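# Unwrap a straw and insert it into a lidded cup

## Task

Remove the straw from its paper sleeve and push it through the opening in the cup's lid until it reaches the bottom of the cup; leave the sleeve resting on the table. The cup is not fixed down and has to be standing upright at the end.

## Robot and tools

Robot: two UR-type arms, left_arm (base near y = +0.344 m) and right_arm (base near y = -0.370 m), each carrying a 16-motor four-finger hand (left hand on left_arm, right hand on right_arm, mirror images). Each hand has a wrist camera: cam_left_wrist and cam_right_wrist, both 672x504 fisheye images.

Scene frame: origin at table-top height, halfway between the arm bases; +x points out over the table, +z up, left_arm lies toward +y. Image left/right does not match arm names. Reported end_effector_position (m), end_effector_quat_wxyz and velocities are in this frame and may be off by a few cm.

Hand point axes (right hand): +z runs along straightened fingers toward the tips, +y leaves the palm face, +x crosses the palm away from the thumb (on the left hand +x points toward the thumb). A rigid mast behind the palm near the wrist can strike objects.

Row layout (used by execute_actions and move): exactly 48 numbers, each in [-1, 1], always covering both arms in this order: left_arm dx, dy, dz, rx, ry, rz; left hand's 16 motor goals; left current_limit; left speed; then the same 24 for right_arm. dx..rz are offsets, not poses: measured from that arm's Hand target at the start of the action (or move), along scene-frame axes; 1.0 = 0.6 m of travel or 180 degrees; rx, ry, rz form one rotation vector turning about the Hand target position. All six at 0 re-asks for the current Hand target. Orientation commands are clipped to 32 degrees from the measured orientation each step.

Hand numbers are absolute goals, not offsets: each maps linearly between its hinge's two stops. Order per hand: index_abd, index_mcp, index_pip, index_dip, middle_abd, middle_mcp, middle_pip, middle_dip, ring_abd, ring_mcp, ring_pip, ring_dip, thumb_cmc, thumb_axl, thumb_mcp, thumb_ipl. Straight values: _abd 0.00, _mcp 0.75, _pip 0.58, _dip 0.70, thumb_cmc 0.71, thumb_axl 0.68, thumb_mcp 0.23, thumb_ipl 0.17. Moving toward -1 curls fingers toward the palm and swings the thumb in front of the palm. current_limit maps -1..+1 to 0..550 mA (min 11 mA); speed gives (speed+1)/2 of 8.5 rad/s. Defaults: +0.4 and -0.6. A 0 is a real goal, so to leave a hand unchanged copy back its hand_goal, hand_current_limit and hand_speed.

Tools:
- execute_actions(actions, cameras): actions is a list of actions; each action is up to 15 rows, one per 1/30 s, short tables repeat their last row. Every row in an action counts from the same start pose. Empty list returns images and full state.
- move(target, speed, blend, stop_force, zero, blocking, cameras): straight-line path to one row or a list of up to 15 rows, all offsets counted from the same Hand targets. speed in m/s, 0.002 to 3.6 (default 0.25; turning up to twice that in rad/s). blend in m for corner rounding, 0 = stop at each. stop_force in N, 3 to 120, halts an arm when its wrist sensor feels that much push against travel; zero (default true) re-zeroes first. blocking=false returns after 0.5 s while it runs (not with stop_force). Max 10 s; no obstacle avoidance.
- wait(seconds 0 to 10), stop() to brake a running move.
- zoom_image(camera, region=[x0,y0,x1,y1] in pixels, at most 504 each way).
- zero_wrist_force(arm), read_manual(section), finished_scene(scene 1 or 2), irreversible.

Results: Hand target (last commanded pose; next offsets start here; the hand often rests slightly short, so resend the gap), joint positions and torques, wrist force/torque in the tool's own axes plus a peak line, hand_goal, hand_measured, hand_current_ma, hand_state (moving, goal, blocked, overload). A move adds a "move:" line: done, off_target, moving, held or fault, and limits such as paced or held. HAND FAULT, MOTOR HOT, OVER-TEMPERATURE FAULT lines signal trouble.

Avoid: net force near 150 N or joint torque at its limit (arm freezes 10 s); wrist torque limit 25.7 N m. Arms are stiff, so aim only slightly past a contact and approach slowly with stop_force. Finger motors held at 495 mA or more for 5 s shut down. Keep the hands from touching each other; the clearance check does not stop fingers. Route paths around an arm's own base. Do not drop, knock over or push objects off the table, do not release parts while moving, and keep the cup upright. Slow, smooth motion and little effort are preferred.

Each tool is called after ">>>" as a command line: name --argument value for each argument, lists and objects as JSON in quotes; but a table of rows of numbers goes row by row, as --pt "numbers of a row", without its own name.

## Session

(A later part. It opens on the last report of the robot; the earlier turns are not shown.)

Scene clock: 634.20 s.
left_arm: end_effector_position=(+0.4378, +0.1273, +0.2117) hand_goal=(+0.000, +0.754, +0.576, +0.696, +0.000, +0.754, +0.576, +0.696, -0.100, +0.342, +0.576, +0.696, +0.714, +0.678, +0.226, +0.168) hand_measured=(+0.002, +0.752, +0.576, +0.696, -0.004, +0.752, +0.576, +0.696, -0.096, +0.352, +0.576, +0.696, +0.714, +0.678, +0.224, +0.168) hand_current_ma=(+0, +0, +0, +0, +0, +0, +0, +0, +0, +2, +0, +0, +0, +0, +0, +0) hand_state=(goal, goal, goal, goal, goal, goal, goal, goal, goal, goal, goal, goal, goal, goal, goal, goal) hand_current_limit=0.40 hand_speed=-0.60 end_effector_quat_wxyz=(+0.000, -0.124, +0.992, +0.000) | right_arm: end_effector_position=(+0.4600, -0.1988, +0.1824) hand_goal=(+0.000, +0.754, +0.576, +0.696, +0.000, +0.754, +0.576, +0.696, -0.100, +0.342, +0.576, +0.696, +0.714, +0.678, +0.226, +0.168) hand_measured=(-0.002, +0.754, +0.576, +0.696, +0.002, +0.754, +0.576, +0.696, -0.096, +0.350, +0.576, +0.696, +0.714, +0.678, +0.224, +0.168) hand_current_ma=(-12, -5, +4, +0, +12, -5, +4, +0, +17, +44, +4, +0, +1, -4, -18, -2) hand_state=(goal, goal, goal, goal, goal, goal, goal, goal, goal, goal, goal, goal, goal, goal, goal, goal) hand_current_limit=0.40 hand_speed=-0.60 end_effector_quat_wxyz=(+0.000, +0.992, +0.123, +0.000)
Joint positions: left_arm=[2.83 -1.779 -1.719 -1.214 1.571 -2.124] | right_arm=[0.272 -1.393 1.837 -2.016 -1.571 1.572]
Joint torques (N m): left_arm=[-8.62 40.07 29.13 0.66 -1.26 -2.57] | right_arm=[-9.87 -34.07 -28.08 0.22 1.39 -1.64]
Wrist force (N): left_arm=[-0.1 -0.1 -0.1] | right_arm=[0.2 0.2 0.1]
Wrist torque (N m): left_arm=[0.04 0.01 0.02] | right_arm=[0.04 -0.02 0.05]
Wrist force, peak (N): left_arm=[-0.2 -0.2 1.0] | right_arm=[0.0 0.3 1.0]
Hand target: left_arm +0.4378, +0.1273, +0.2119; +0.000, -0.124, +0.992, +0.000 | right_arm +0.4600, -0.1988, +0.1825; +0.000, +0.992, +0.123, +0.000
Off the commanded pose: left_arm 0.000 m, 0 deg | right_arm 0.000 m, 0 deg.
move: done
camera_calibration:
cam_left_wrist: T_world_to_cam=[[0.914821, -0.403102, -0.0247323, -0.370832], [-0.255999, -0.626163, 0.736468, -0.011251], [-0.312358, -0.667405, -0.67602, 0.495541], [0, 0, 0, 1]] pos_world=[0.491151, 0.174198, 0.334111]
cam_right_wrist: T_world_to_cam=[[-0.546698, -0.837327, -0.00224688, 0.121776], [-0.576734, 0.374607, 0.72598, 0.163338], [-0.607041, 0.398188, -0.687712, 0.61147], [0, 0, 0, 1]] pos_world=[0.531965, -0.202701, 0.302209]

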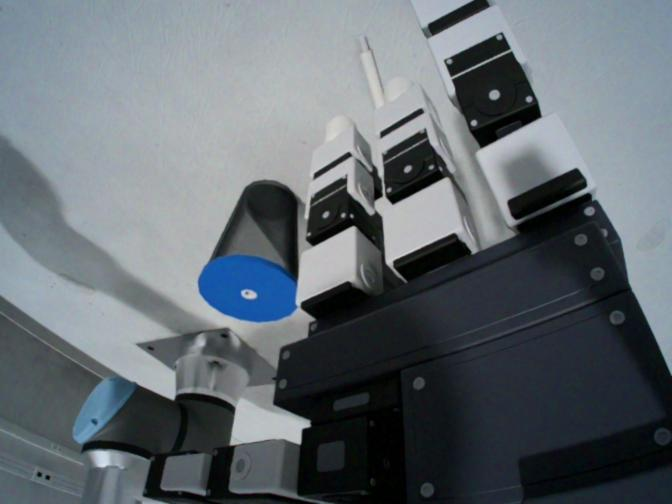

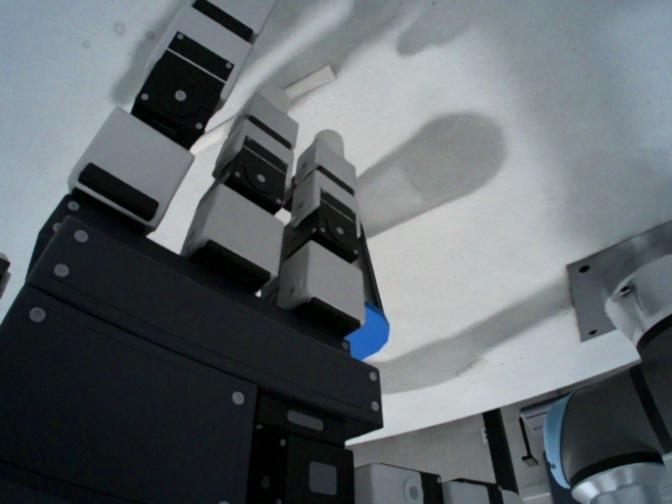

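>>> move --pt "0.1295 -0.0678 0 -0.2469 -0.2929 0.3504 0 0.233 -0.796 0.986 0 0.754 0.576 0.696 0 0.754 0.576 0.696 -0.504 0.678 0.293 -0.271 0.4 -0.6 0.0955 0.1597 -0.0375 0 0 0.3967 0 0.754 0.576 0.696 0 0.754 0.576 0.696 -0.1 0.342 0.576 0.696 0.714 0.678 0.226 0.168 0.4 -0.6" --pt "0.1295 -0.0678 -0.2032 -0.2469 -0.2929 0.3504 0 0.233 -0.796 0.986 0 0.754 0.576 0.696 0 0.754 0.576 0.696 -0.504 0.678 0.293 -0.271 0.4 -0.6 0.0955 0.1597 -0.0375 0 0 0.3967 0 0.754 0.576 0.696 0 0.754 0.576 0.696 -0.1 0.342 0.576 0.696 0.714 0.678 0.226 0.168 0.4 -0.6" --speed '[0.4,0.15]' --cameras '["all"]'

Scene clock: 780.47 s.
left_arm: end_effector_position=(+0.5155, +0.0867, +0.0901) hand_goal=(+0.000, +0.234, -0.796, +0.986, +0.000, +0.754, +0.576, +0.696, +0.000, +0.754, +0.576, +0.696, -0.504, +0.678, +0.294, -0.270) hand_measured=(+0.002, +0.234, -0.790, +0.984, -0.002, +0.746, +0.576, +0.696, -0.002, +0.746, +0.576, +0.696, -0.502, +0.678, +0.290, -0.268) hand_current_ma=(+0, +0, +1, +0, +0, -1, +0, +0, +0, -2, +0, +0, +0, +0, -1, +0) hand_state=(goal, goal, goal, goal, goal, goal, goal, goal, goal, goal, goal, goal, goal, goal, goal, goal) hand_current_limit=0.40 hand_speed=-0.60 end_effector_quat_wxyz=(-0.365, +0.573, -0.619, +0.395) | right_arm: end_effector_position=(+0.5173, -0.1030, +0.1600) hand_goal=(+0.000, +0.754, +0.576, +0.696, +0.000, +0.754, +0.576, +0.696, -0.100, +0.342, +0.576, +0.696, +0.714, +0.678, +0.226, +0.168) hand_measured=(-0.002, +0.754, +0.576, +0.696, +0.002, +0.754, +0.576, +0.696, -0.096, +0.350, +0.576, +0.696, +0.714, +0.678, +0.224, +0.168) hand_current_ma=(-12, -5, +4, +0, +12, -5, +4, +0, +17, +44, +4, +0, +1, -4, -18, -2) hand_state=(goal, goal, goal, goal, goal, goal, goal, goal, goal, goal, goal, goal, goal, goal, goal, goal) hand_current_limit=0.40 hand_speed=-0.60 end_effector_quat_wxyz=(+0.000, +0.734, +0.679, +0.000)
Joint positions: left_arm=[2.902 -2.068 -2.249 0.735 1.711 -3.208] | right_arm=[0.354 -1.377 1.882 -2.076 -1.571 0.408]
Joint torques (N m): left_arm=[-9.5 20.49 19.2 5.07 1.44 2.2] | right_arm=[-9.28 -20.89 -12.18 -5.7 1.34 -1.76]
Wrist force (N): left_arm=[-1.0 -0.7 1.3] | right_arm=[0.5 0.2 -0.1]
Wrist torque (N m): left_arm=[-0.14 0.15 -0.05] | right_arm=[0.06 -0.05 0.09]
Wrist force, peak (N): left_arm=[-1.1 -1.6 0.9] | right_arm=[-0.2 0.7 0.1]
Hand target: left_arm +0.5155, +0.0867, +0.0900; -0.365, +0.573, -0.619, +0.395 | right_arm +0.5173, -0.1030, +0.1600; +0.000, +0.734, +0.679, +0.000
Off the commanded pose: left_arm 0.000 m, 0 deg | right_arm 0.000 m, 0 deg.
move: done
camera_calibration:
cam_left_wrist: T_world_to_cam=[[0.343611, 0.763076, 0.5474, -0.319501], [-0.467543, -0.366515, 0.804407, 0.153159], [0.814454, -0.532336, 0.230832, -0.26374], [0, 0, 0, 1]] pos_world=[0.396196, 0.15954, 0.112572]
cam_right_wrist: T_world_to_cam=[[0.619301, -0.78515, -0.00218896, -0.364549], [-0.538919, -0.427106, 0.726048, 0.0745674], [-0.570992, -0.448463, -0.68764, 0.486804], [0, 0, 0, 1]] pos_world=[0.543913, -0.0360641, 0.279808]

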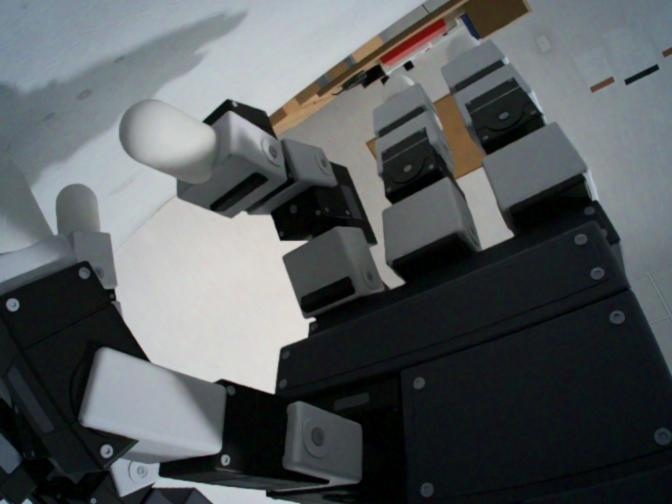

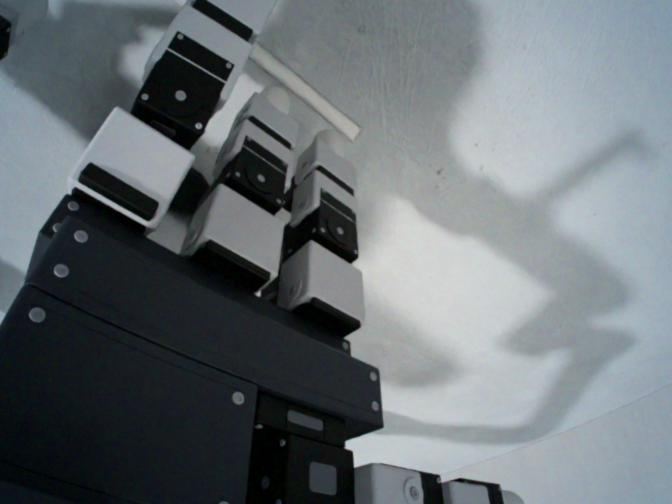

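>>> zoom_image --camera "cam_right_wrist" --region '[220, 20, 400, 160]'

Scaled by 2.800 from the camera's 672x504 image, which has a finer 960x720 frame.

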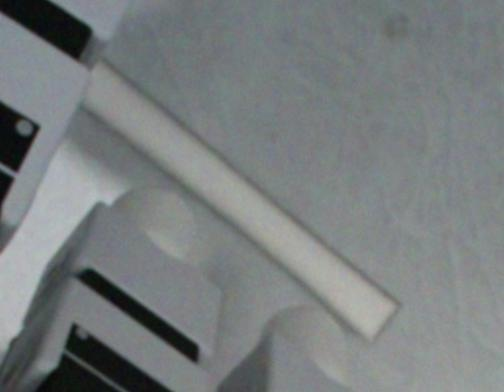

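>>> move --target '[0,0,-0.075,0,0,0, 0,0.233,-0.796,0.986,0,0.754,0.576,0.696,0,0.754,0.576,0.696,-0.504,0.678,0.293,-0.271,0.4,-0.6, 0.005,0,-0.0583,0,0,0, 0,0.754,0.576,0.696,0,0.754,0.576,0.696,-0.1,0.342,0.576,0.696,0.714,0.678,0.226,0.168,0.4,-0.6]' --speed 0.012 --stop_force 8 --cameras '["all"]'

>>> zoom_image --camera "cam_left_wrist" --region '[0, 80, 240, 260]'

>>> zoom_image --camera "cam_right_wrist" --region '[220, 20, 400, 160]'

Scene clock: 838.23 s.
left_arm: end_effector_position=(+0.5155, +0.0867, +0.0450) hand_goal=(+0.000, +0.234, -0.796, +0.986, +0.000, +0.754, +0.576, +0.696, +0.000, +0.754, +0.576, +0.696, -0.504, +0.678, +0.294, -0.270) hand_measured=(+0.002, +0.234, -0.790, +0.984, -0.002, +0.746, +0.576, +0.696, -0.002, +0.746, +0.576, +0.696, -0.502, +0.678, +0.290, -0.268) hand_current_ma=(+0, +0, +1, +0, +0, -1, +0, +0, +0, -2, +0, +0, +0, +0, -1, +0) hand_state=(goal, goal, goal, goal, goal, goal, goal, goal, goal, goal, goal, goal, goal, goal, goal, goal) hand_current_limit=0.40 hand_speed=-0.60 end_effector_quat_wxyz=(-0.365, +0.573, -0.619, +0.395) | right_arm: end_effector_position=(+0.5200, -0.1030, +0.1283) hand_goal=(+0.000, +0.754, +0.576, +0.696, +0.000, +0.754, +0.576, +0.696, -0.100, +0.342, +0.576, +0.696, +0.714, +0.678, +0.226, +0.168) hand_measured=(-0.002, +0.756, +0.578, +0.696, +0.004, +0.756, +0.576, +0.696, -0.096, +0.350, +0.576, +0.696, +0.714, +0.678, +0.224, +0.168) hand_current_ma=(-9, +9, +5, +0, +13, +10, +4, +0, +17, +44, +4, +0, +1, -4, -18, -2) hand_state=(goal, goal, goal, goal, goal, goal, goal, goal, goal, goal, goal, goal, goal, goal, goal, goal) hand_current_limit=0.40 hand_speed=-0.60 end_effector_quat_wxyz=(+0.000, +0.734, +0.679, +0.000)
Joint positions: left_arm=[2.902 -2.197 -2.245 0.86 1.711 -3.208] | right_arm=[0.352 -1.331 1.919 -2.158 -1.571 0.406]
Joint torques (N m): left_arm=[-7.87 24.6 16.44 5.02 1.43 1.38] | right_arm=[-2.19 -31.45 -24.36 1.01 1.27 -0.23]
Wrist force (N): left_arm=[-1.2 -0.4 1.3] | right_arm=[0.5 0.3 -7.5]
Wrist torque (N m): left_arm=[-0.11 0.17 -0.09] | right_arm=[0.70 -0.01 0.09]
Wrist force, peak (N): left_arm=[-0.9 -0.4 1.7] | right_arm=[-0.1 -0.2 -15.2]
Hand target: left_arm +0.5155, +0.0867, +0.0450; -0.365, +0.573, -0.619, +0.395 | right_arm +0.5200, -0.1030, +0.1283; +0.000, +0.734, +0.679, +0.000 (not the last commanded pose)
Off the commanded pose: left_arm 0.000 m, 0 deg | right_arm 0.003 m, 0 deg.
move: contact (right_arm)
camera_calibration:
cam_left_wrist: T_world_to_cam=[[0.34364, 0.763057, 0.547408, -0.294822], [-0.467581, -0.36649, 0.804396, 0.189449], [0.81442, -0.53238, 0.230851, -0.25331], [0, 0, 0, 1]] pos_world=[0.396196, 0.159541, 0.0674722]
cam_right_wrist: T_world_to_cam=[[0.619257, -0.785185, -0.00224291, -0.366316], [-0.538985, -0.427158, 0.725969, 0.0991455], [-0.570979, -0.448352, -0.687723, 0.466622], [0, 0, 0, 1]] pos_world=[0.546713, -0.0360641, 0.248109]

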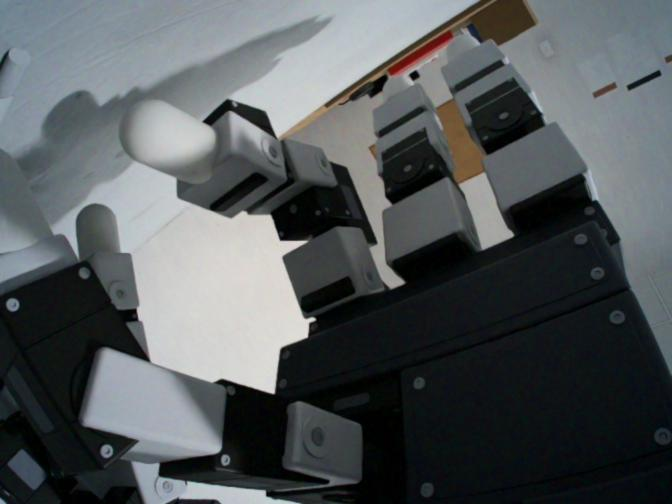

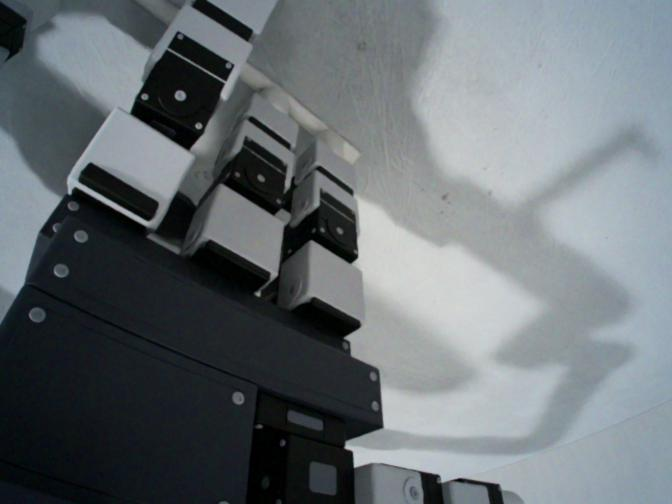

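Scaled by 2.100 from the camera's 672x504 image, which has a finer 960x720 frame.

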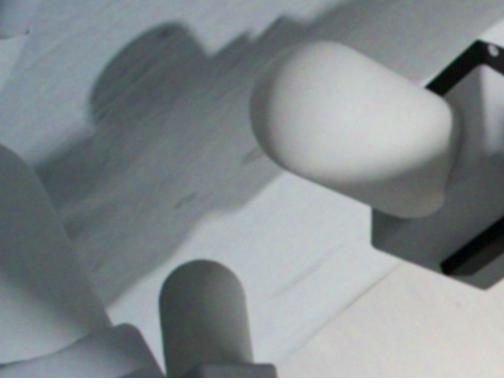

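Scaled by 2.800 from the camera's 672x504 image, which has a finer 960x720 frame.

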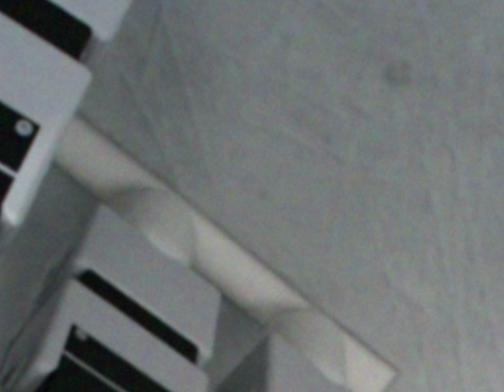

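>>> move --target '[0,0,-0.0370,0,0,0, 0,0.233,-0.796,0.986, 0,0.754,0.576,0.696, 0,0.754,0.576,0.696, -0.504,0.678,0.293,-0.271, 0.4,-0.6, 0,0,0,0,0,0, 0,0.754,0.576,0.696, 0,0.754,0.576,0.696, -0.1,0.342,0.576,0.696, 0.714,0.678,0.226,0.168, 0.4,-0.6]' --speed 0.012 --stop_force 4 --cameras '["all"]'

Scene clock: 876.73 s.
left_arm: end_effector_position=(+0.5155, +0.0867, +0.0228) hand_goal=(+0.000, +0.234, -0.796, +0.986, +0.000, +0.754, +0.576, +0.696, +0.000, +0.754, +0.576, +0.696, -0.504, +0.678, +0.294, -0.270) hand_measured=(+0.002, +0.234, -0.790, +0.984, -0.002, +0.746, +0.576, +0.696, -0.002, +0.746, +0.576, +0.696, -0.502, +0.678, +0.292, -0.272) hand_current_ma=(+0, +0, +1, +0, +0, -1, +0, +0, +0, -2, +0, +0, +0, +0, +0, +0) hand_state=(goal, goal, goal, goal, goal, goal, goal, goal, goal, goal, goal, goal, goal, goal, goal, goal) hand_current_limit=0.40 hand_speed=-0.60 end_effector_quat_wxyz=(-0.365, +0.573, -0.619, +0.395) | right_arm: end_effector_position=(+0.5200, -0.1030, +0.1283) hand_goal=(+0.000, +0.754, +0.576, +0.696, +0.000, +0.754, +0.576, +0.696, -0.100, +0.342, +0.576, +0.696, +0.714, +0.678, +0.226, +0.168) hand_measured=(-0.002, +0.756, +0.578, +0.696, +0.004, +0.756, +0.576, +0.696, -0.096, +0.350, +0.576, +0.696, +0.714, +0.678, +0.224, +0.168) hand_current_ma=(-9, +9, +5, +0, +13, +10, +4, +0, +17, +44, +4, +0, +1, -4, -18, -2) hand_state=(goal, goal, goal, goal, goal, goal, goal, goal, goal, goal, goal, goal, goal, goal, goal, goal) hand_current_limit=0.40 hand_speed=-0.60 end_effector_quat_wxyz=(+0.000, +0.734, +0.679, +0.000)
Joint positions: left_arm=[2.902 -2.262 -2.238 0.917 1.711 -3.208] | right_arm=[0.352 -1.331 1.919 -2.158 -1.571 0.406]
Joint torques (N m): left_arm=[-7.4 24.05 14.93 4.69 1.09 1.55] | right_arm=[6.41 -31.09 -24.06 0.36 1.19 1.24]
Wrist force (N): left_arm=[-1.1 -2.8 0.7] | right_arm=[0.3 0.0 -7.4]
Wrist torque (N m): left_arm=[-0.32 0.17 -0.09] | right_arm=[0.65 0.01 0.08]
Wrist force, peak (N): left_arm=[-0.8 -3.0 0.4] | right_arm=[0.4 0.0 -7.8]
Hand target: left_arm +0.5155, +0.0867, +0.0228; -0.365, +0.573, -0.619, +0.395 | right_arm +0.5200, -0.1030, +0.1283; +0.000, +0.734, +0.679, +0.000
Off the commanded pose: left_arm 0.000 m, 0 deg | right_arm 0.000 m, 0 deg.
move: done
camera_calibration:
cam_left_wrist: T_world_to_cam=[[0.34364, 0.763057, 0.547408, -0.28267], [-0.467581, -0.36649, 0.804396, 0.207307], [0.81442, -0.53238, 0.230851, -0.248185], [0, 0, 0, 1]] pos_world=[0.396196, 0.159541, 0.0452722]
cam_right_wrist: T_world_to_cam=[[0.619257, -0.785185, -0.00224291, -0.366316], [-0.538985, -0.427158, 0.725969, 0.0991455], [-0.570979, -0.448352, -0.687723, 0.466622], [0, 0, 0, 1]] pos_world=[0.546713, -0.0360641, 0.248109]

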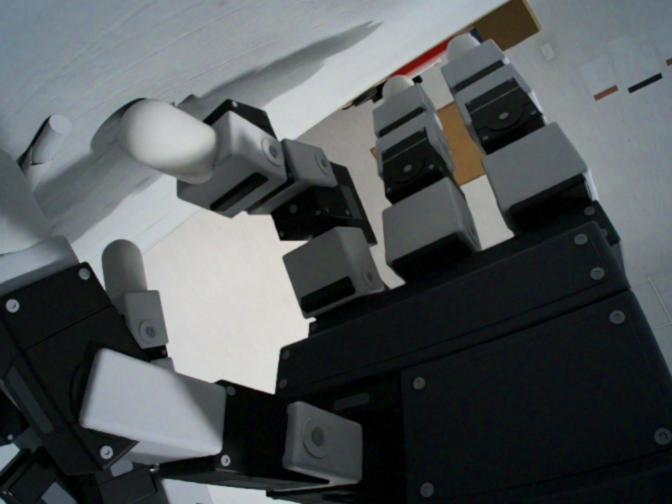

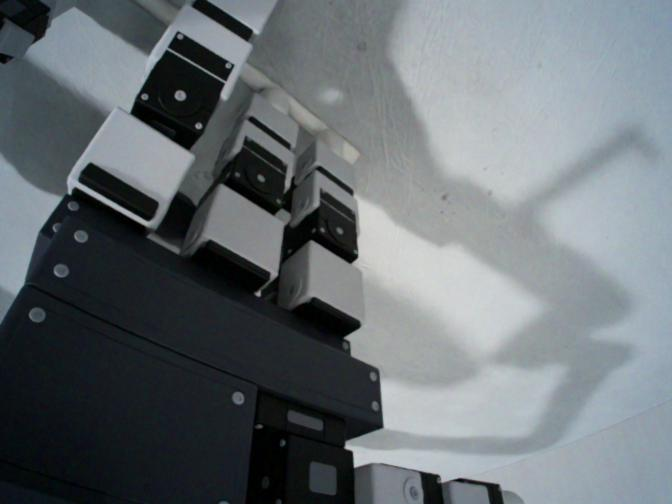

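>>> zoom_image --camera "cam_left_wrist" --region '[0, 60, 200, 260]'

Scaled by 2.520 from the camera's 672x504 image, which has a finer 960x720 frame.

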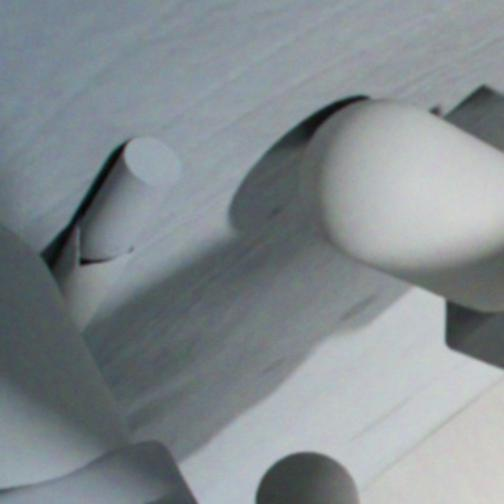

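>>> move --pt "0 0 0.00283 0 0 0 0 0.233 -0.796 0.986 0 0.754 0.576 0.696 0 0.754 0.576 0.696 -0.504 0.678 0.293 -0.271 0.4 -0.9 0 0 0 0 0 0 0 0.754 0.576 0.696 0 0.754 0.576 0.696 -0.1 0.342 0.576 0.696 0.714 0.678 0.226 0.168 0.4 -0.6" --pt "-0.00583 0 0.00283 0 0 0 0 0.233 -0.796 0.986 0 0.754 0.576 0.696 0 0.754 0.576 0.696 -0.504 0.678 0.293 -0.271 0.4 -0.9 0 0 0 0 0 0 0 0.754 0.576 0.696 0 0.754 0.576 0.696 -0.1 0.342 0.576 0.696 0.714 0.678 0.226 0.168 0.4 -0.6" --pt "-0.00583 0 0.00283 0 0 0 0 -0.03 -0.49 0.986 0 0.754 0.576 0.696 0 0.754 0.576 0.696 -0.504 0.678 0.20 -0.271 0.4 -0.9 0 0 0 0 0 0 0 0.754 0.576 0.696 0 0.754 0.576 0.696 -0.1 0.342 0.576 0.696 0.714 0.678 0.226 0.168 0.4 -0.6" --speed 0.02 --cameras '["cam_left_wrist"]'

>>> zoom_image --camera "cam_left_wrist" --region '[0, 60, 200, 260]'

Scene clock: 950.20 s.
left_arm: end_effector_position=(+0.5120, +0.0867, +0.0245) hand_goal=(+0.000, -0.030, -0.490, +0.986, +0.000, +0.754, +0.576, +0.696, +0.000, +0.754, +0.576, +0.696, -0.504, +0.678, +0.200, -0.270) hand_measured=(+0.002, +0.098, -0.636, +0.978, -0.002, +0.746, +0.576, +0.696, -0.002, +0.746, +0.576, +0.696, -0.502, +0.678, +0.202, -0.272) hand_current_ma=(+0, +295, -337, -2, +0, -1, +0, +0, +0, -2, +0, +0, +0, +0, +0, +0) hand_state=(goal, blocked, blocked, goal, goal, goal, goal, goal, goal, goal, goal, goal, goal, goal, goal, goal) hand_current_limit=0.40 hand_speed=-0.90 end_effector_quat_wxyz=(-0.365, +0.573, -0.619, +0.395) | right_arm: end_effector_position=(+0.5200, -0.1030, +0.1283) hand_goal=(+0.000, +0.754, +0.576, +0.696, +0.000, +0.754, +0.576, +0.696, -0.100, +0.342, +0.576, +0.696, +0.714, +0.678, +0.226, +0.168) hand_measured=(-0.002, +0.756, +0.578, +0.696, +0.004, +0.756, +0.576, +0.696, -0.096, +0.350, +0.576, +0.696, +0.714, +0.678, +0.224, +0.168) hand_current_ma=(-9, +9, +5, +0, +13, +10, +4, +0, +17, +44, +4, +0, +1, -4, -18, -2) hand_state=(goal, goal, goal, goal, goal, goal, goal, goal, goal, goal, goal, goal, goal, goal, goal, goal) hand_current_limit=0.40 hand_speed=-0.60 end_effector_quat_wxyz=(+0.000, +0.734, +0.679, +0.000)
Joint positions: left_arm=[2.9 -2.255 -2.247 0.919 1.713 -3.209] | right_arm=[0.352 -1.331 1.919 -2.158 -1.571 0.406]
Joint torques (N m): left_arm=[-9.63 31.66 -2.89 -0.75 0.73 -1.6] | right_arm=[6.74 -30.88 -25.06 0.06 1.29 1.26]
Wrist force (N): left_arm=[-1.0 -21.6 4.4] | right_arm=[0.2 0.1 -7.3]
Wrist torque (N m): left_arm=[-0.68 0.05 -0.37] | right_arm=[0.66 0.02 0.07]
Wrist force, peak (N): left_arm=[-1.0 -21.9 4.6] | right_arm=[0.4 0.0 -7.8]
Hand target: left_arm +0.5120, +0.0867, +0.0245; -0.365, +0.573, -0.619, +0.395 | right_arm +0.5200, -0.1030, +0.1283; +0.000, +0.734, +0.679, +0.000
Off the commanded pose: left_arm 0.000 m, 0 deg | right_arm 0.000 m, 0 deg.
move: done
camera_calibration:
cam_left_wrist: T_world_to_cam=[[0.343492, 0.763071, 0.547481, -0.282303], [-0.467755, -0.366498, 0.804291, 0.204388], [0.814382, -0.532355, 0.231041, -0.24586], [0, 0, 0, 1]] pos_world=[0.392796, 0.15944, 0.0469713]
Images, in order (width x height): cam_left_wrist 672x504.

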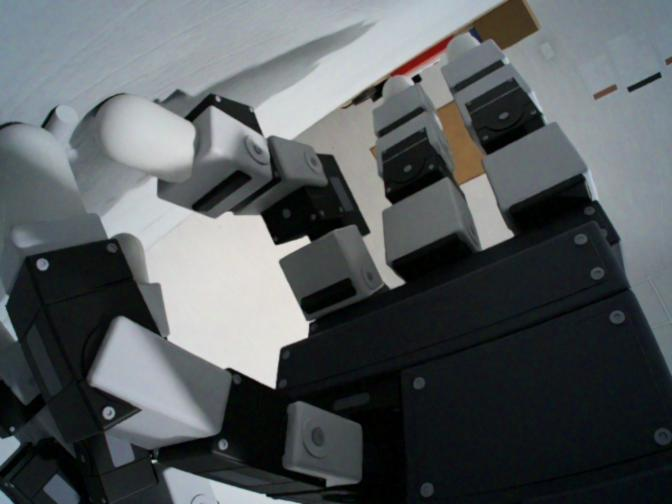

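Scaled by 2.520 from the camera's 672x504 image, which has a finer 960x720 frame.

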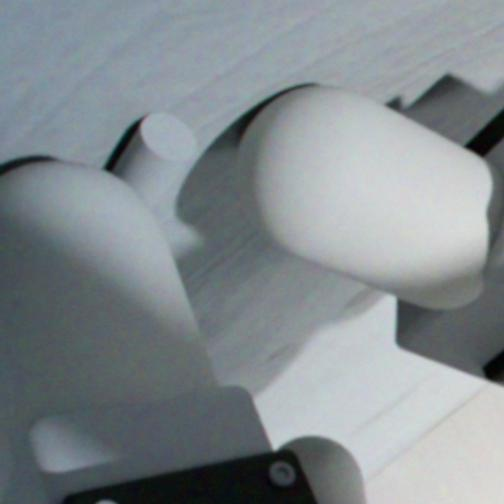

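>>> move --target '[0,0,0.005,0,0,0, 0,-0.03,-0.546,0.986, 0,0.754,0.576,0.696, 0,0.754,0.576,0.696, -0.504,0.678,0.20,-0.271, 0.4,-0.9, 0,0,0,0,0,0, 0,0.754,0.576,0.696, 0,0.754,0.576,0.696, -0.1,0.342,0.576,0.696, 0.714,0.678,0.226,0.168, 0.4,-0.6]' --speed 0.02 --cameras '["cam_left_wrist"]'

>>> zoom_image --camera "cam_left_wrist" --region '[0, 60, 200, 260]'

Scene clock: 991.97 s.
left_arm: end_effector_position=(+0.5120, +0.0867, +0.0274) hand_goal=(+0.000, -0.030, -0.546, +0.986, +0.000, +0.754, +0.576, +0.696, +0.000, +0.754, +0.576, +0.696, -0.504, +0.678, +0.200, -0.270) hand_measured=(+0.002, +0.074, -0.592, +0.988, -0.002, +0.746, +0.576, +0.696, -0.002, +0.746, +0.576, +0.696, -0.502, +0.678, +0.202, -0.272) hand_current_ma=(+0, +201, -39, +0, +0, -1, +0, +0, +0, -2, +0, +0, +0, +0, +0, +0) hand_state=(goal, blocked, blocked, goal, goal, goal, goal, goal, goal, goal, goal, goal, goal, goal, goal, goal) hand_current_limit=0.40 hand_speed=-0.90 end_effector_quat_wxyz=(-0.365, +0.573, -0.619, +0.395) | right_arm: end_effector_position=(+0.5200, -0.1030, +0.1283) hand_goal=(+0.000, +0.754, +0.576, +0.696, +0.000, +0.754, +0.576, +0.696, -0.100, +0.342, +0.576, +0.696, +0.714, +0.678, +0.226, +0.168) hand_measured=(-0.002, +0.756, +0.578, +0.696, +0.004, +0.756, +0.576, +0.696, -0.096, +0.350, +0.576, +0.696, +0.714, +0.678, +0.224, +0.168) hand_current_ma=(-9, +9, +5, +0, +13, +10, +4, +0, +17, +44, +4, +0, +1, -4, -18, -2) hand_state=(goal, goal, goal, goal, goal, goal, goal, goal, goal, goal, goal, goal, goal, goal, goal, goal) hand_current_limit=0.40 hand_speed=-0.60 end_effector_quat_wxyz=(+0.000, +0.734, +0.679, +0.000)
Joint positions: left_arm=[2.9 -2.246 -2.248 0.911 1.713 -3.209] | right_arm=[0.352 -1.331 1.919 -2.158 -1.571 0.406]
Joint torques (N m): left_arm=[-8.69 38 -5.91 -1.15 -1.24 2.48] | right_arm=[7.34 -32.22 -24.02 -0.36 1.34 1.21]
Wrist force (N): left_arm=[-0.5 -11.0 3.6] | right_arm=[0.5 0.0 -7.3]
Wrist torque (N m): left_arm=[-0.33 0.02 -0.20] | right_arm=[0.65 -0.01 0.09]
Wrist force, peak (N): left_arm=[-1.0 -22.4 4.4] | right_arm=[0.4 -0.2 -7.7]
Hand target: left_arm +0.5120, +0.0867, +0.0275; -0.365, +0.573, -0.619, +0.395 | right_arm +0.5200, -0.1030, +0.1283; +0.000, +0.734, +0.679, +0.000
Off the commanded pose: left_arm 0.000 m, 0 deg | right_arm 0.000 m, 0 deg.
move: done
camera_calibration:
cam_left_wrist: T_world_to_cam=[[0.34364, 0.763057, 0.547408, -0.283985], [-0.467581, -0.36649, 0.804396, 0.20197], [0.81442, -0.53238, 0.230851, -0.246396], [0, 0, 0, 1]] pos_world=[0.392696, 0.159541, 0.0498722]
Images, in order (width x height): cam_left_wrist 672x504.

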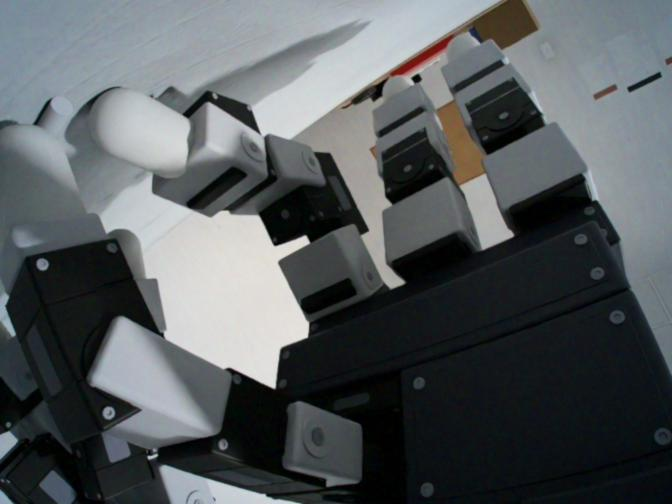

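Scaled by 2.520 from the camera's 672x504 image, which has a finer 960x720 frame.

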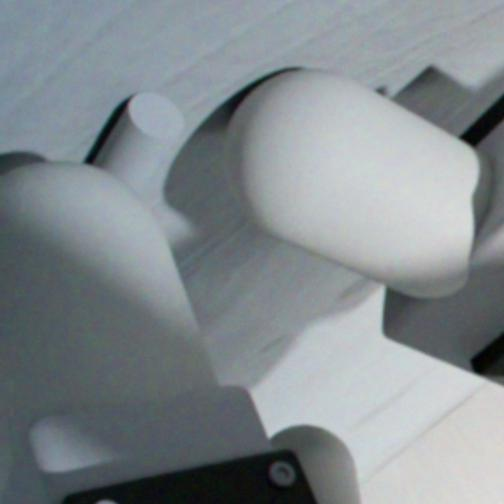

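>>> move --target '[0,0,0.0117,0,0,0, 0,-0.03,-0.546,0.986, 0,0.754,0.576,0.696, 0,0.754,0.576,0.696, -0.504,0.678,0.20,-0.271, 0.4,-0.9, 0,0,0,0,0,0, 0,0.754,0.576,0.696, 0,0.754,0.576,0.696, -0.1,0.342,0.576,0.696, 0.714,0.678,0.226,0.168, 0.4,-0.6]' --speed 0.02 --cameras '["cam_left_wrist"]'

>>> zoom_image --camera "cam_left_wrist" --region '[0, 60, 200, 260]'

Scene clock: 1001.00 s.
left_arm: end_effector_position=(+0.5120, +0.0867, +0.0344) hand_goal=(+0.000, -0.030, -0.546, +0.986, +0.000, +0.754, +0.576, +0.696, +0.000, +0.754, +0.576, +0.696, -0.504, +0.678, +0.200, -0.270) hand_measured=(+0.002, -0.028, -0.546, +0.988, -0.002, +0.746, +0.576, +0.696, -0.002, +0.746, +0.576, +0.696, -0.502, +0.678, +0.202, -0.272) hand_current_ma=(+0, +0, +0, +0, +0, -1, +0, +0, +0, -2, +0, +0, +0, +0, +0, +0) hand_state=(goal, goal, goal, goal, goal, goal, goal, goal, goal, goal, goal, goal, goal, goal, goal, goal) hand_current_limit=0.40 hand_speed=-0.90 end_effector_quat_wxyz=(-0.365, +0.573, -0.619, +0.395) | right_arm: end_effector_position=(+0.5200, -0.1030, +0.1283) hand_goal=(+0.000, +0.754, +0.576, +0.696, +0.000, +0.754, +0.576, +0.696, -0.100, +0.342, +0.576, +0.696, +0.714, +0.678, +0.226, +0.168) hand_measured=(-0.002, +0.756, +0.578, +0.696, +0.004, +0.756, +0.576, +0.696, -0.096, +0.350, +0.576, +0.696, +0.714, +0.678, +0.224, +0.168) hand_current_ma=(-9, +9, +5, +0, +13, +10, +4, +0, +17, +44, +4, +0, +1, -4, -18, -2) hand_state=(goal, goal, goal, goal, goal, goal, goal, goal, goal, goal, goal, goal, goal, goal, goal, goal) hand_current_limit=0.40 hand_speed=-0.60 end_effector_quat_wxyz=(+0.000, +0.734, +0.679, +0.000)
Joint positions: left_arm=[2.899 -2.226 -2.251 0.893 1.713 -3.209] | right_arm=[0.352 -1.331 1.919 -2.158 -1.571 0.406]
Joint torques (N m): left_arm=[-9.33 42.66 -1.41 0.54 -1.12 0.48] | right_arm=[6.52 -31.93 -23.98 -0.52 1.37 1.02]
Wrist force (N): left_arm=[-0.5 -0.2 1.1] | right_arm=[0.6 0.1 -7.5]
Wrist torque (N m): left_arm=[-0.04 0.07 -0.04] | right_arm=[0.68 -0.01 0.10]
Wrist force, peak (N): left_arm=[-1.0 -11.5 3.9] | right_arm=[0.6 -0.1 -7.7]
Hand target: left_arm +0.5120, +0.0867, +0.0345; -0.365, +0.573, -0.619, +0.395 | right_arm +0.5200, -0.1030, +0.1283; +0.000, +0.734, +0.679, +0.000
Off the commanded pose: left_arm 0.000 m, 0 deg | right_arm 0.000 m, 0 deg.
move: done
camera_calibration:
cam_left_wrist: T_world_to_cam=[[0.34364, 0.763057, 0.547408, -0.287817], [-0.467581, -0.36649, 0.804396, 0.196339], [0.81442, -0.53238, 0.230851, -0.248012], [0, 0, 0, 1]] pos_world=[0.392696, 0.159541, 0.0568722]
Images, in order (width x height): cam_left_wrist 672x504.

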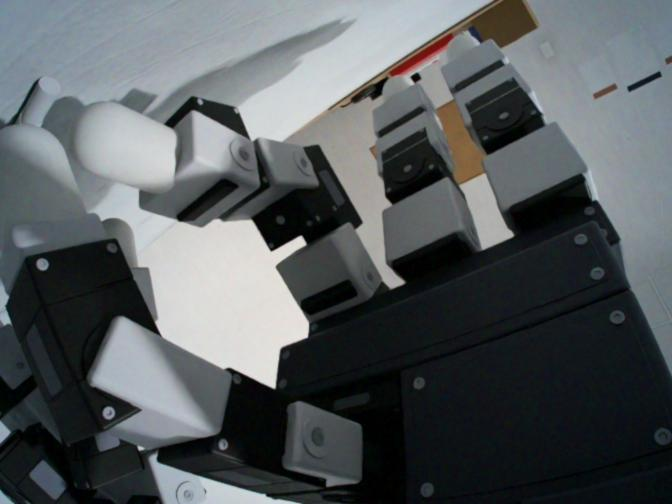

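Scaled by 2.520 from the camera's 672x504 image, which has a finer 960x720 frame.

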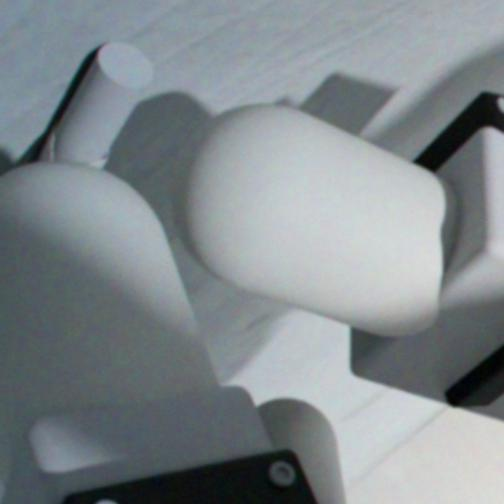

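>>> move --target '[0,0,-0.0172,0,0,0, 0,-0.03,-0.546,0.986, 0,0.754,0.576,0.696, 0,0.754,0.576,0.696, -0.504,0.678,0.20,-0.271, 0.4,-0.9, 0,0,0,0,0,0, 0,0.754,0.576,0.696, 0,0.754,0.576,0.696, -0.1,0.342,0.576,0.696, 0.714,0.678,0.226,0.168, 0.4,-0.6]' --speed 0.012 --stop_force 4 --cameras '["cam_left_wrist"]'

>>> zoom_image --camera "cam_left_wrist" --region '[0, 60, 200, 260]'

Scene clock: 1044.10 s.
left_arm: end_effector_position=(+0.5120, +0.0867, +0.0242) hand_goal=(+0.000, -0.030, -0.546, +0.986, +0.000, +0.754, +0.576, +0.696, +0.000, +0.754, +0.576, +0.696, -0.504, +0.678, +0.200, -0.270) hand_measured=(+0.002, -0.030, -0.552, +0.984, -0.002, +0.746, +0.576, +0.696, -0.002, +0.746, +0.576, +0.696, -0.502, +0.678, +0.202, -0.272) hand_current_ma=(+0, +0, -1, +0, +0, -1, +0, +0, +0, -2, +0, +0, +0, +0, +0, +0) hand_state=(goal, goal, goal, goal, goal, goal, goal, goal, goal, goal, goal, goal, goal, goal, goal, goal) hand_current_limit=0.40 hand_speed=-0.90 end_effector_quat_wxyz=(-0.365, +0.573, -0.619, +0.395) | right_arm: end_effector_position=(+0.5200, -0.1030, +0.1283) hand_goal=(+0.000, +0.754, +0.576, +0.696, +0.000, +0.754, +0.576, +0.696, -0.100, +0.342, +0.576, +0.696, +0.714, +0.678, +0.226, +0.168) hand_measured=(-0.002, +0.756, +0.578, +0.696, +0.004, +0.756, +0.576, +0.696, -0.096, +0.350, +0.576, +0.696, +0.714, +0.678, +0.224, +0.168) hand_current_ma=(-9, +9, +5, +0, +13, +10, +4, +0, +17, +44, +4, +0, +1, -4, -18, -2) hand_state=(goal, goal, goal, goal, goal, goal, goal, goal, goal, goal, goal, goal, goal, goal, goal, goal) hand_current_limit=0.40 hand_speed=-0.60 end_effector_quat_wxyz=(+0.000, +0.734, +0.679, +0.000)
Joint positions: left_arm=[2.899 -2.256 -2.247 0.92 1.713 -3.209] | right_arm=[0.352 -1.331 1.919 -2.158 -1.571 0.406]
Joint torques (N m): left_arm=[-4 22.93 14.9 4.69 -0.73 -2.17] | right_arm=[6.33 -31.12 -24.41 -0.7 1.28 1.12]
Wrist force (N): left_arm=[-0.5 -1.9 1.2] | right_arm=[0.3 0.0 -7.4]
Wrist torque (N m): left_arm=[-0.12 0.06 -0.06] | right_arm=[0.67 0.00 0.08]
Wrist force, peak (N): left_arm=[-0.9 -2.0 1.5] | right_arm=[0.2 0.2 -7.8]
Hand target: left_arm +0.5120, +0.0867, +0.0242; -0.365, +0.573, -0.619, +0.395 | right_arm +0.5200, -0.1030, +0.1283; +0.000, +0.734, +0.679, +0.000
Off the commanded pose: left_arm 0.000 m, 0 deg | right_arm 0.000 m, 0 deg.
move: done
camera_calibration:
cam_left_wrist: T_world_to_cam=[[0.34364, 0.763057, 0.547408, -0.282233], [-0.467581, -0.36649, 0.804396, 0.204544], [0.81442, -0.53238, 0.230851, -0.245657], [0, 0, 0, 1]] pos_world=[0.392696, 0.159541, 0.0466722]
Images, in order (width x height): cam_left_wrist 672x504.

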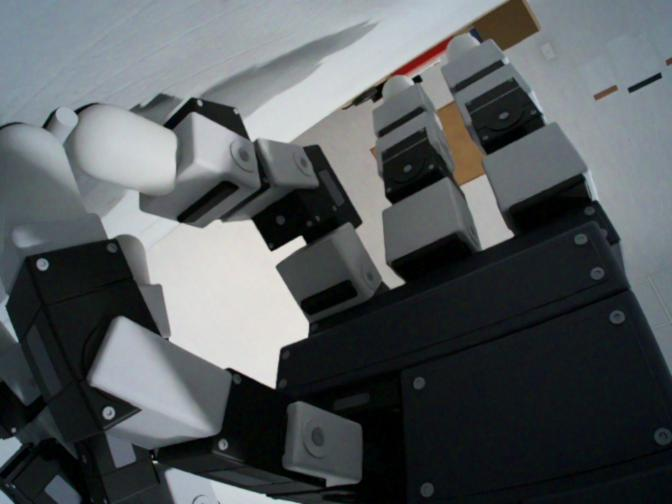

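Scaled by 2.520 from the camera's 672x504 image, which has a finer 960x720 frame.

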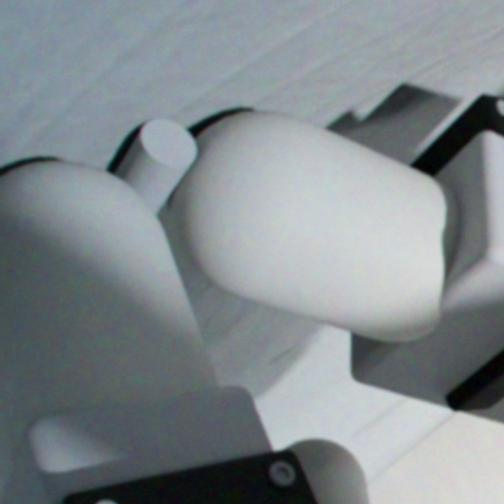

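>>> move --target '[0,0,0,0,0,0, 0,-0.205,-0.56,0.986, 0,0.754,0.576,0.696, 0,0.754,0.576,0.696, -0.504,0.678,0.157,-0.271, 0.5,-0.96, 0,0,0,0,0,0, 0,0.754,0.576,0.696, 0,0.754,0.576,0.696, -0.1,0.342,0.576,0.696, 0.714,0.678,0.226,0.168, 0.4,-0.6]' --speed 0.02 --cameras '["cam_left_wrist"]'

>>> zoom_image --camera "cam_left_wrist" --region '[0, 60, 200, 260]'

Scene clock: 1051.73 s.
left_arm: end_effector_position=(+0.5120, +0.0867, +0.0242) hand_goal=(+0.000, -0.204, -0.560, +0.986, +0.000, +0.754, +0.576, +0.696, +0.000, +0.754, +0.576, +0.696, -0.504, +0.678, +0.158, -0.270) hand_measured=(+0.002, -0.046, -0.554, +0.990, -0.002, +0.746, +0.576, +0.696, -0.002, +0.746, +0.576, +0.696, -0.502, +0.678, +0.176, -0.268) hand_current_ma=(+0, +45, +1, +0, +0, -1, +0, +0, +0, -2, +0, +0, +0, +0, +11, +0) hand_state=(goal, moving, goal, goal, goal, goal, goal, goal, goal, goal, goal, goal, goal, goal, goal, goal) hand_current_limit=0.50 hand_speed=-0.96 end_effector_quat_wxyz=(-0.365, +0.573, -0.619, +0.395) | right_arm: end_effector_position=(+0.5200, -0.1030, +0.1283) hand_goal=(+0.000, +0.754, +0.576, +0.696, +0.000, +0.754, +0.576, +0.696, -0.100, +0.342, +0.576, +0.696, +0.714, +0.678, +0.226, +0.168) hand_measured=(-0.002, +0.756, +0.578, +0.696, +0.004, +0.758, +0.578, +0.696, -0.096, +0.350, +0.576, +0.696, +0.714, +0.678, +0.224, +0.168) hand_current_ma=(-9, +8, +5, +0, +13, +17, +7, +0, +17, +44, +4, +0, +1, -4, -18, -2) hand_state=(goal, goal, goal, goal, goal, goal, goal, goal, goal, goal, goal, goal, goal, goal, goal, goal) hand_current_limit=0.40 hand_speed=-0.60 end_effector_quat_wxyz=(+0.000, +0.734, +0.679, +0.000)
Joint positions: left_arm=[2.899 -2.256 -2.247 0.92 1.713 -3.209] | right_arm=[0.352 -1.331 1.919 -2.158 -1.571 0.406]
Joint torques (N m): left_arm=[-1.4 25.46 14.45 4.53 -0.43 -2.41] | right_arm=[5.3 -31.33 -23.79 -1.03 1.31 1.07]
Wrist force (N): left_arm=[-0.7 -1.9 1.4] | right_arm=[0.7 -0.2 -7.3]
Wrist torque (N m): left_arm=[-0.16 0.09 -0.06] | right_arm=[0.71 -0.04 0.11]
Wrist force, peak (N): left_arm=[-0.8 -2.1 1.6] | right_arm=[0.4 -0.1 -7.7]
Hand target: left_arm +0.5120, +0.0867, +0.0242; -0.365, +0.573, -0.619, +0.395 | right_arm +0.5200, -0.1030, +0.1283; +0.000, +0.734, +0.679, +0.000
Off the commanded pose: left_arm 0.000 m, 0 deg | right_arm 0.000 m, 0 deg.
move: done
camera_calibration:
cam_left_wrist: T_world_to_cam=[[0.34364, 0.763057, 0.547408, -0.282233], [-0.467581, -0.36649, 0.804396, 0.204544], [0.81442, -0.53238, 0.230851, -0.245657], [0, 0, 0, 1]] pos_world=[0.392696, 0.159541, 0.0466722]
Images, in order (width x height): cam_left_wrist 672x504.

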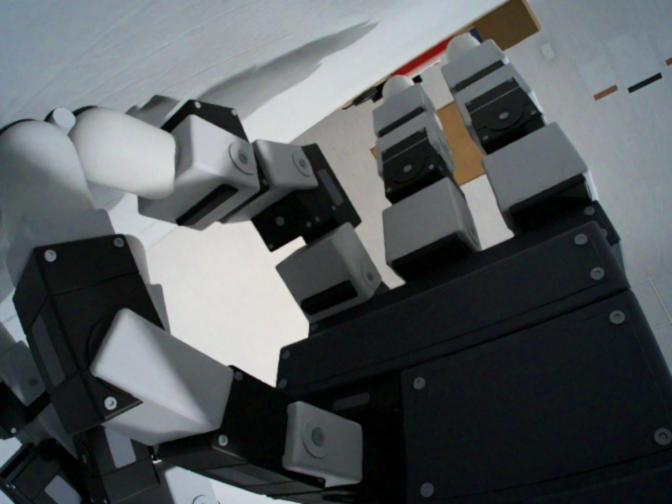

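Scaled by 2.520 from the camera's 672x504 image, which has a finer 960x720 frame.

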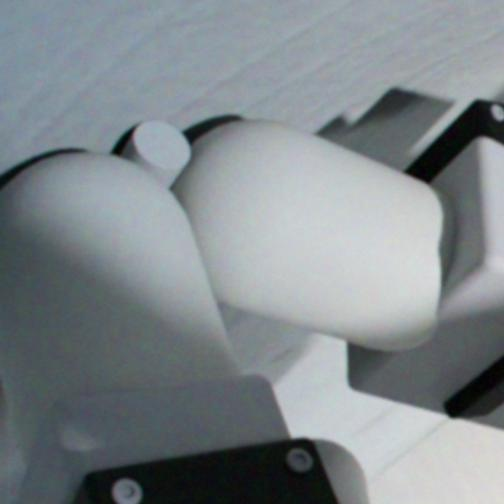

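>>> wait --seconds 2 --cameras '["cam_left_wrist"]'

>>> zoom_image --camera "cam_left_wrist" --region '[0, 60, 200, 260]'

Scene clock: 1056.57 s.
left_arm: end_effector_position=(+0.5120, +0.0867, +0.0242) hand_goal=(+0.000, -0.204, -0.560, +0.986, +0.000, +0.754, +0.576, +0.696, +0.000, +0.754, +0.576, +0.696, -0.504, +0.678, +0.158, -0.270) hand_measured=(+0.002, -0.078, -0.540, +1.000, -0.002, +0.746, +0.576, +0.696, -0.002, +0.746, +0.576, +0.696, -0.502, +0.678, +0.180, -0.264) hand_current_ma=(+0, +289, +9, +4, +0, -1, +0, +0, +0, -2, +0, +0, +0, +0, +17, +1) hand_state=(goal, blocked, blocked, goal, goal, goal, goal, goal, goal, goal, goal, goal, goal, goal, blocked, goal) hand_current_limit=0.50 hand_speed=-0.96 end_effector_quat_wxyz=(-0.365, +0.573, -0.619, +0.395) | right_arm: end_effector_position=(+0.5200, -0.1030, +0.1283) hand_goal=(+0.000, +0.754, +0.576, +0.696, +0.000, +0.754, +0.576, +0.696, -0.100, +0.342, +0.576, +0.696, +0.714, +0.678, +0.226, +0.168) hand_measured=(-0.002, +0.756, +0.578, +0.696, +0.004, +0.758, +0.578, +0.696, -0.096, +0.350, +0.576, +0.696, +0.714, +0.678, +0.224, +0.168) hand_current_ma=(-9, +11, +5, +0, +13, +26, +13, +0, +17, +44, +4, +0, +1, -4, -18, -2) hand_state=(goal, goal, goal, goal, goal, goal, goal, goal, goal, goal, goal, goal, goal, goal, goal, goal) hand_current_limit=0.40 hand_speed=-0.60 end_effector_quat_wxyz=(+0.000, +0.734, +0.679, +0.000)
Joint positions: left_arm=[2.899 -2.256 -2.247 0.92 1.713 -3.209] | right_arm=[0.352 -1.331 1.919 -2.158 -1.571 0.406]
Joint torques (N m): left_arm=[2.81 37.18 5.35 0.75 -0.15 -2.26] | right_arm=[1.53 -30.73 -23.26 -1.3 1.14 1.16]
Wrist force (N): left_arm=[-0.8 -4.6 1.3] | right_arm=[0.2 -0.2 -6.9]
Wrist torque (N m): left_arm=[-0.27 0.09 -0.11] | right_arm=[0.69 0.00 0.07]
Wrist force, peak (N): left_arm=[-0.9 -5.0 1.5] | right_arm=[0.2 -0.4 -7.7]
Hand target: left_arm +0.5120, +0.0867, +0.0242; -0.365, +0.573, -0.619, +0.395 | right_arm +0.5200, -0.1030, +0.1283; +0.000, +0.734, +0.679, +0.000
Off the commanded pose: left_arm 0.000 m, 0 deg | right_arm 0.000 m, 0 deg.
wait: 2.00 s; at rest from the start
camera_calibration:
cam_left_wrist: T_world_to_cam=[[0.34364, 0.763057, 0.547408, -0.282233], [-0.467581, -0.36649, 0.804396, 0.204544], [0.81442, -0.53238, 0.230851, -0.245657], [0, 0, 0, 1]] pos_world=[0.392696, 0.159541, 0.0466722]
Images, in order (width x height): cam_left_wrist 672x504.

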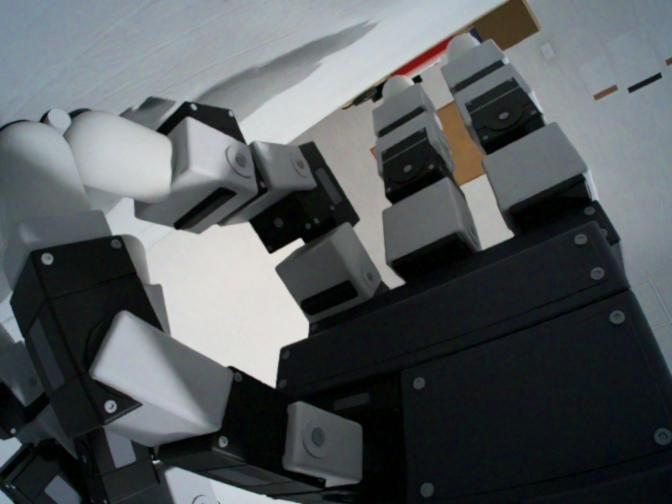

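Scaled by 2.520 from the camera's 672x504 image, which has a finer 960x720 frame.

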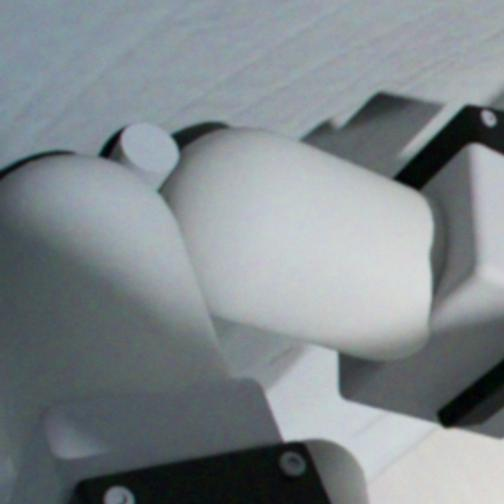

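>>> move --target '[0.0039,0.04985,0.0008,0,0,0, 0,-0.205,-0.56,0.986, 0,0.754,0.576,0.696, 0,0.754,0.576,0.696, -0.504,0.678,0.157,-0.271, 0.5,-0.96, 0,0,0,0,0,0, 0,0.754,0.576,0.696, 0,0.754,0.576,0.696, -0.1,0.342,0.576,0.696, 0.714,0.678,0.226,0.168, 0.4,-0.6]' --speed 0.03 --cameras '["all"]'

>>> zoom_image --camera "cam_left_wrist" --region '[0, 60, 200, 260]'

Scene clock: 1069.10 s.
left_arm: end_effector_position=(+0.5143, +0.1164, +0.0246) hand_goal=(+0.000, -0.204, -0.560, +0.986, +0.000, +0.754, +0.576, +0.696, +0.000, +0.754, +0.576, +0.696, -0.504, +0.678, +0.158, -0.270) hand_measured=(+0.002, -0.092, -0.530, +1.000, -0.002, +0.746, +0.576, +0.696, -0.002, +0.746, +0.576, +0.696, -0.500, +0.678, +0.184, -0.260) hand_current_ma=(+0, +230, +18, +4, +0, -1, +0, +0, +0, -2, +0, +0, +0, +0, +23, +4) hand_state=(goal, blocked, blocked, goal, goal, goal, goal, goal, goal, goal, goal, goal, goal, goal, blocked, goal) hand_current_limit=0.50 hand_speed=-0.96 end_effector_quat_wxyz=(-0.365, +0.573, -0.619, +0.395) | right_arm: end_effector_position=(+0.5200, -0.1030, +0.1283) hand_goal=(+0.000, +0.754, +0.576, +0.696, +0.000, +0.754, +0.576, +0.696, -0.100, +0.342, +0.576, +0.696, +0.714, +0.678, +0.226, +0.168) hand_measured=(-0.002, +0.754, +0.578, +0.696, +0.002, +0.758, +0.578, +0.696, -0.096, +0.350, +0.576, +0.696, +0.714, +0.678, +0.224, +0.168) hand_current_ma=(-10, +5, +5, +0, +12, +25, +13, +0, +17, +44, +4, +0, +1, -4, -18, -2) hand_state=(goal, goal, goal, goal, goal, goal, goal, goal, goal, goal, goal, goal, goal, goal, goal, goal) hand_current_limit=0.40 hand_speed=-0.60 end_effector_quat_wxyz=(+0.000, +0.734, +0.679, +0.000)
Joint positions: left_arm=[2.976 -2.247 -2.283 0.95 1.643 -3.176] | right_arm=[0.352 -1.331 1.919 -2.158 -1.571 0.406]
Joint torques (N m): left_arm=[9.37 42.84 -1.28 5.01 -1.53 2.47] | right_arm=[-1.99 -30.52 -24.26 -1.69 1.03 1.15]
Wrist force (N): left_arm=[-0.8 -0.2 0.9] | right_arm=[0.7 0.3 -7.1]
Wrist torque (N m): left_arm=[-0.02 0.12 -0.15] | right_arm=[0.64 -0.01 0.11]
Wrist force, peak (N): left_arm=[-0.9 -5.1 1.3] | right_arm=[0.3 -0.2 -7.4]
Hand target: left_arm +0.5143, +0.1166, +0.0246; -0.365, +0.573, -0.619, +0.395 | right_arm +0.5200, -0.1030, +0.1283; +0.000, +0.734, +0.679, +0.000
Off the commanded pose: left_arm 0.000 m, 0 deg | right_arm 0.000 m, 0 deg.
move: done
camera_calibration:
cam_left_wrist: T_world_to_cam=[[0.34364, 0.763057, 0.547408, -0.305994], [-0.467581, -0.36649, 0.804396, 0.216149], [0.81442, -0.53238, 0.230851, -0.231916], [0, 0, 0, 1]] pos_world=[0.395096, 0.189241, 0.0471722]
cam_right_wrist: T_world_to_cam=[[0.619257, -0.785185, -0.00224291, -0.366316], [-0.538985, -0.427158, 0.725969, 0.0991455], [-0.570979, -0.448352, -0.687723, 0.466622], [0, 0, 0, 1]] pos_world=[0.546713, -0.0360641, 0.248109]

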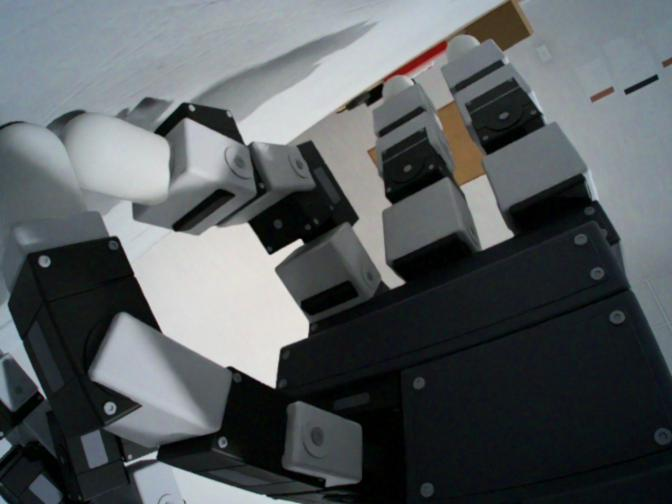

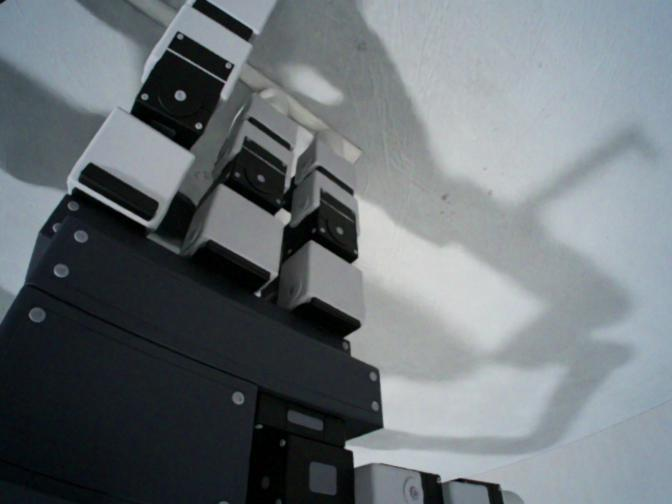

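Scaled by 2.520 from the camera's 672x504 image, which has a finer 960x720 frame.

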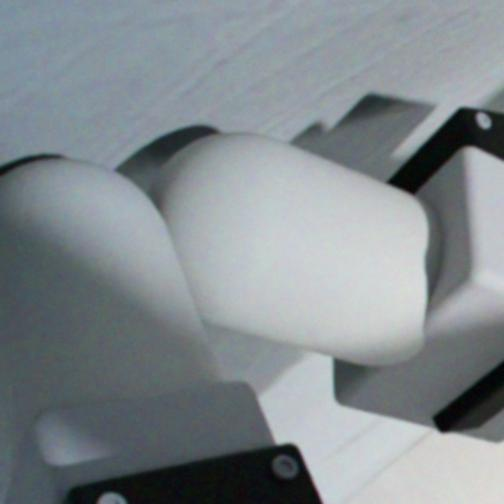

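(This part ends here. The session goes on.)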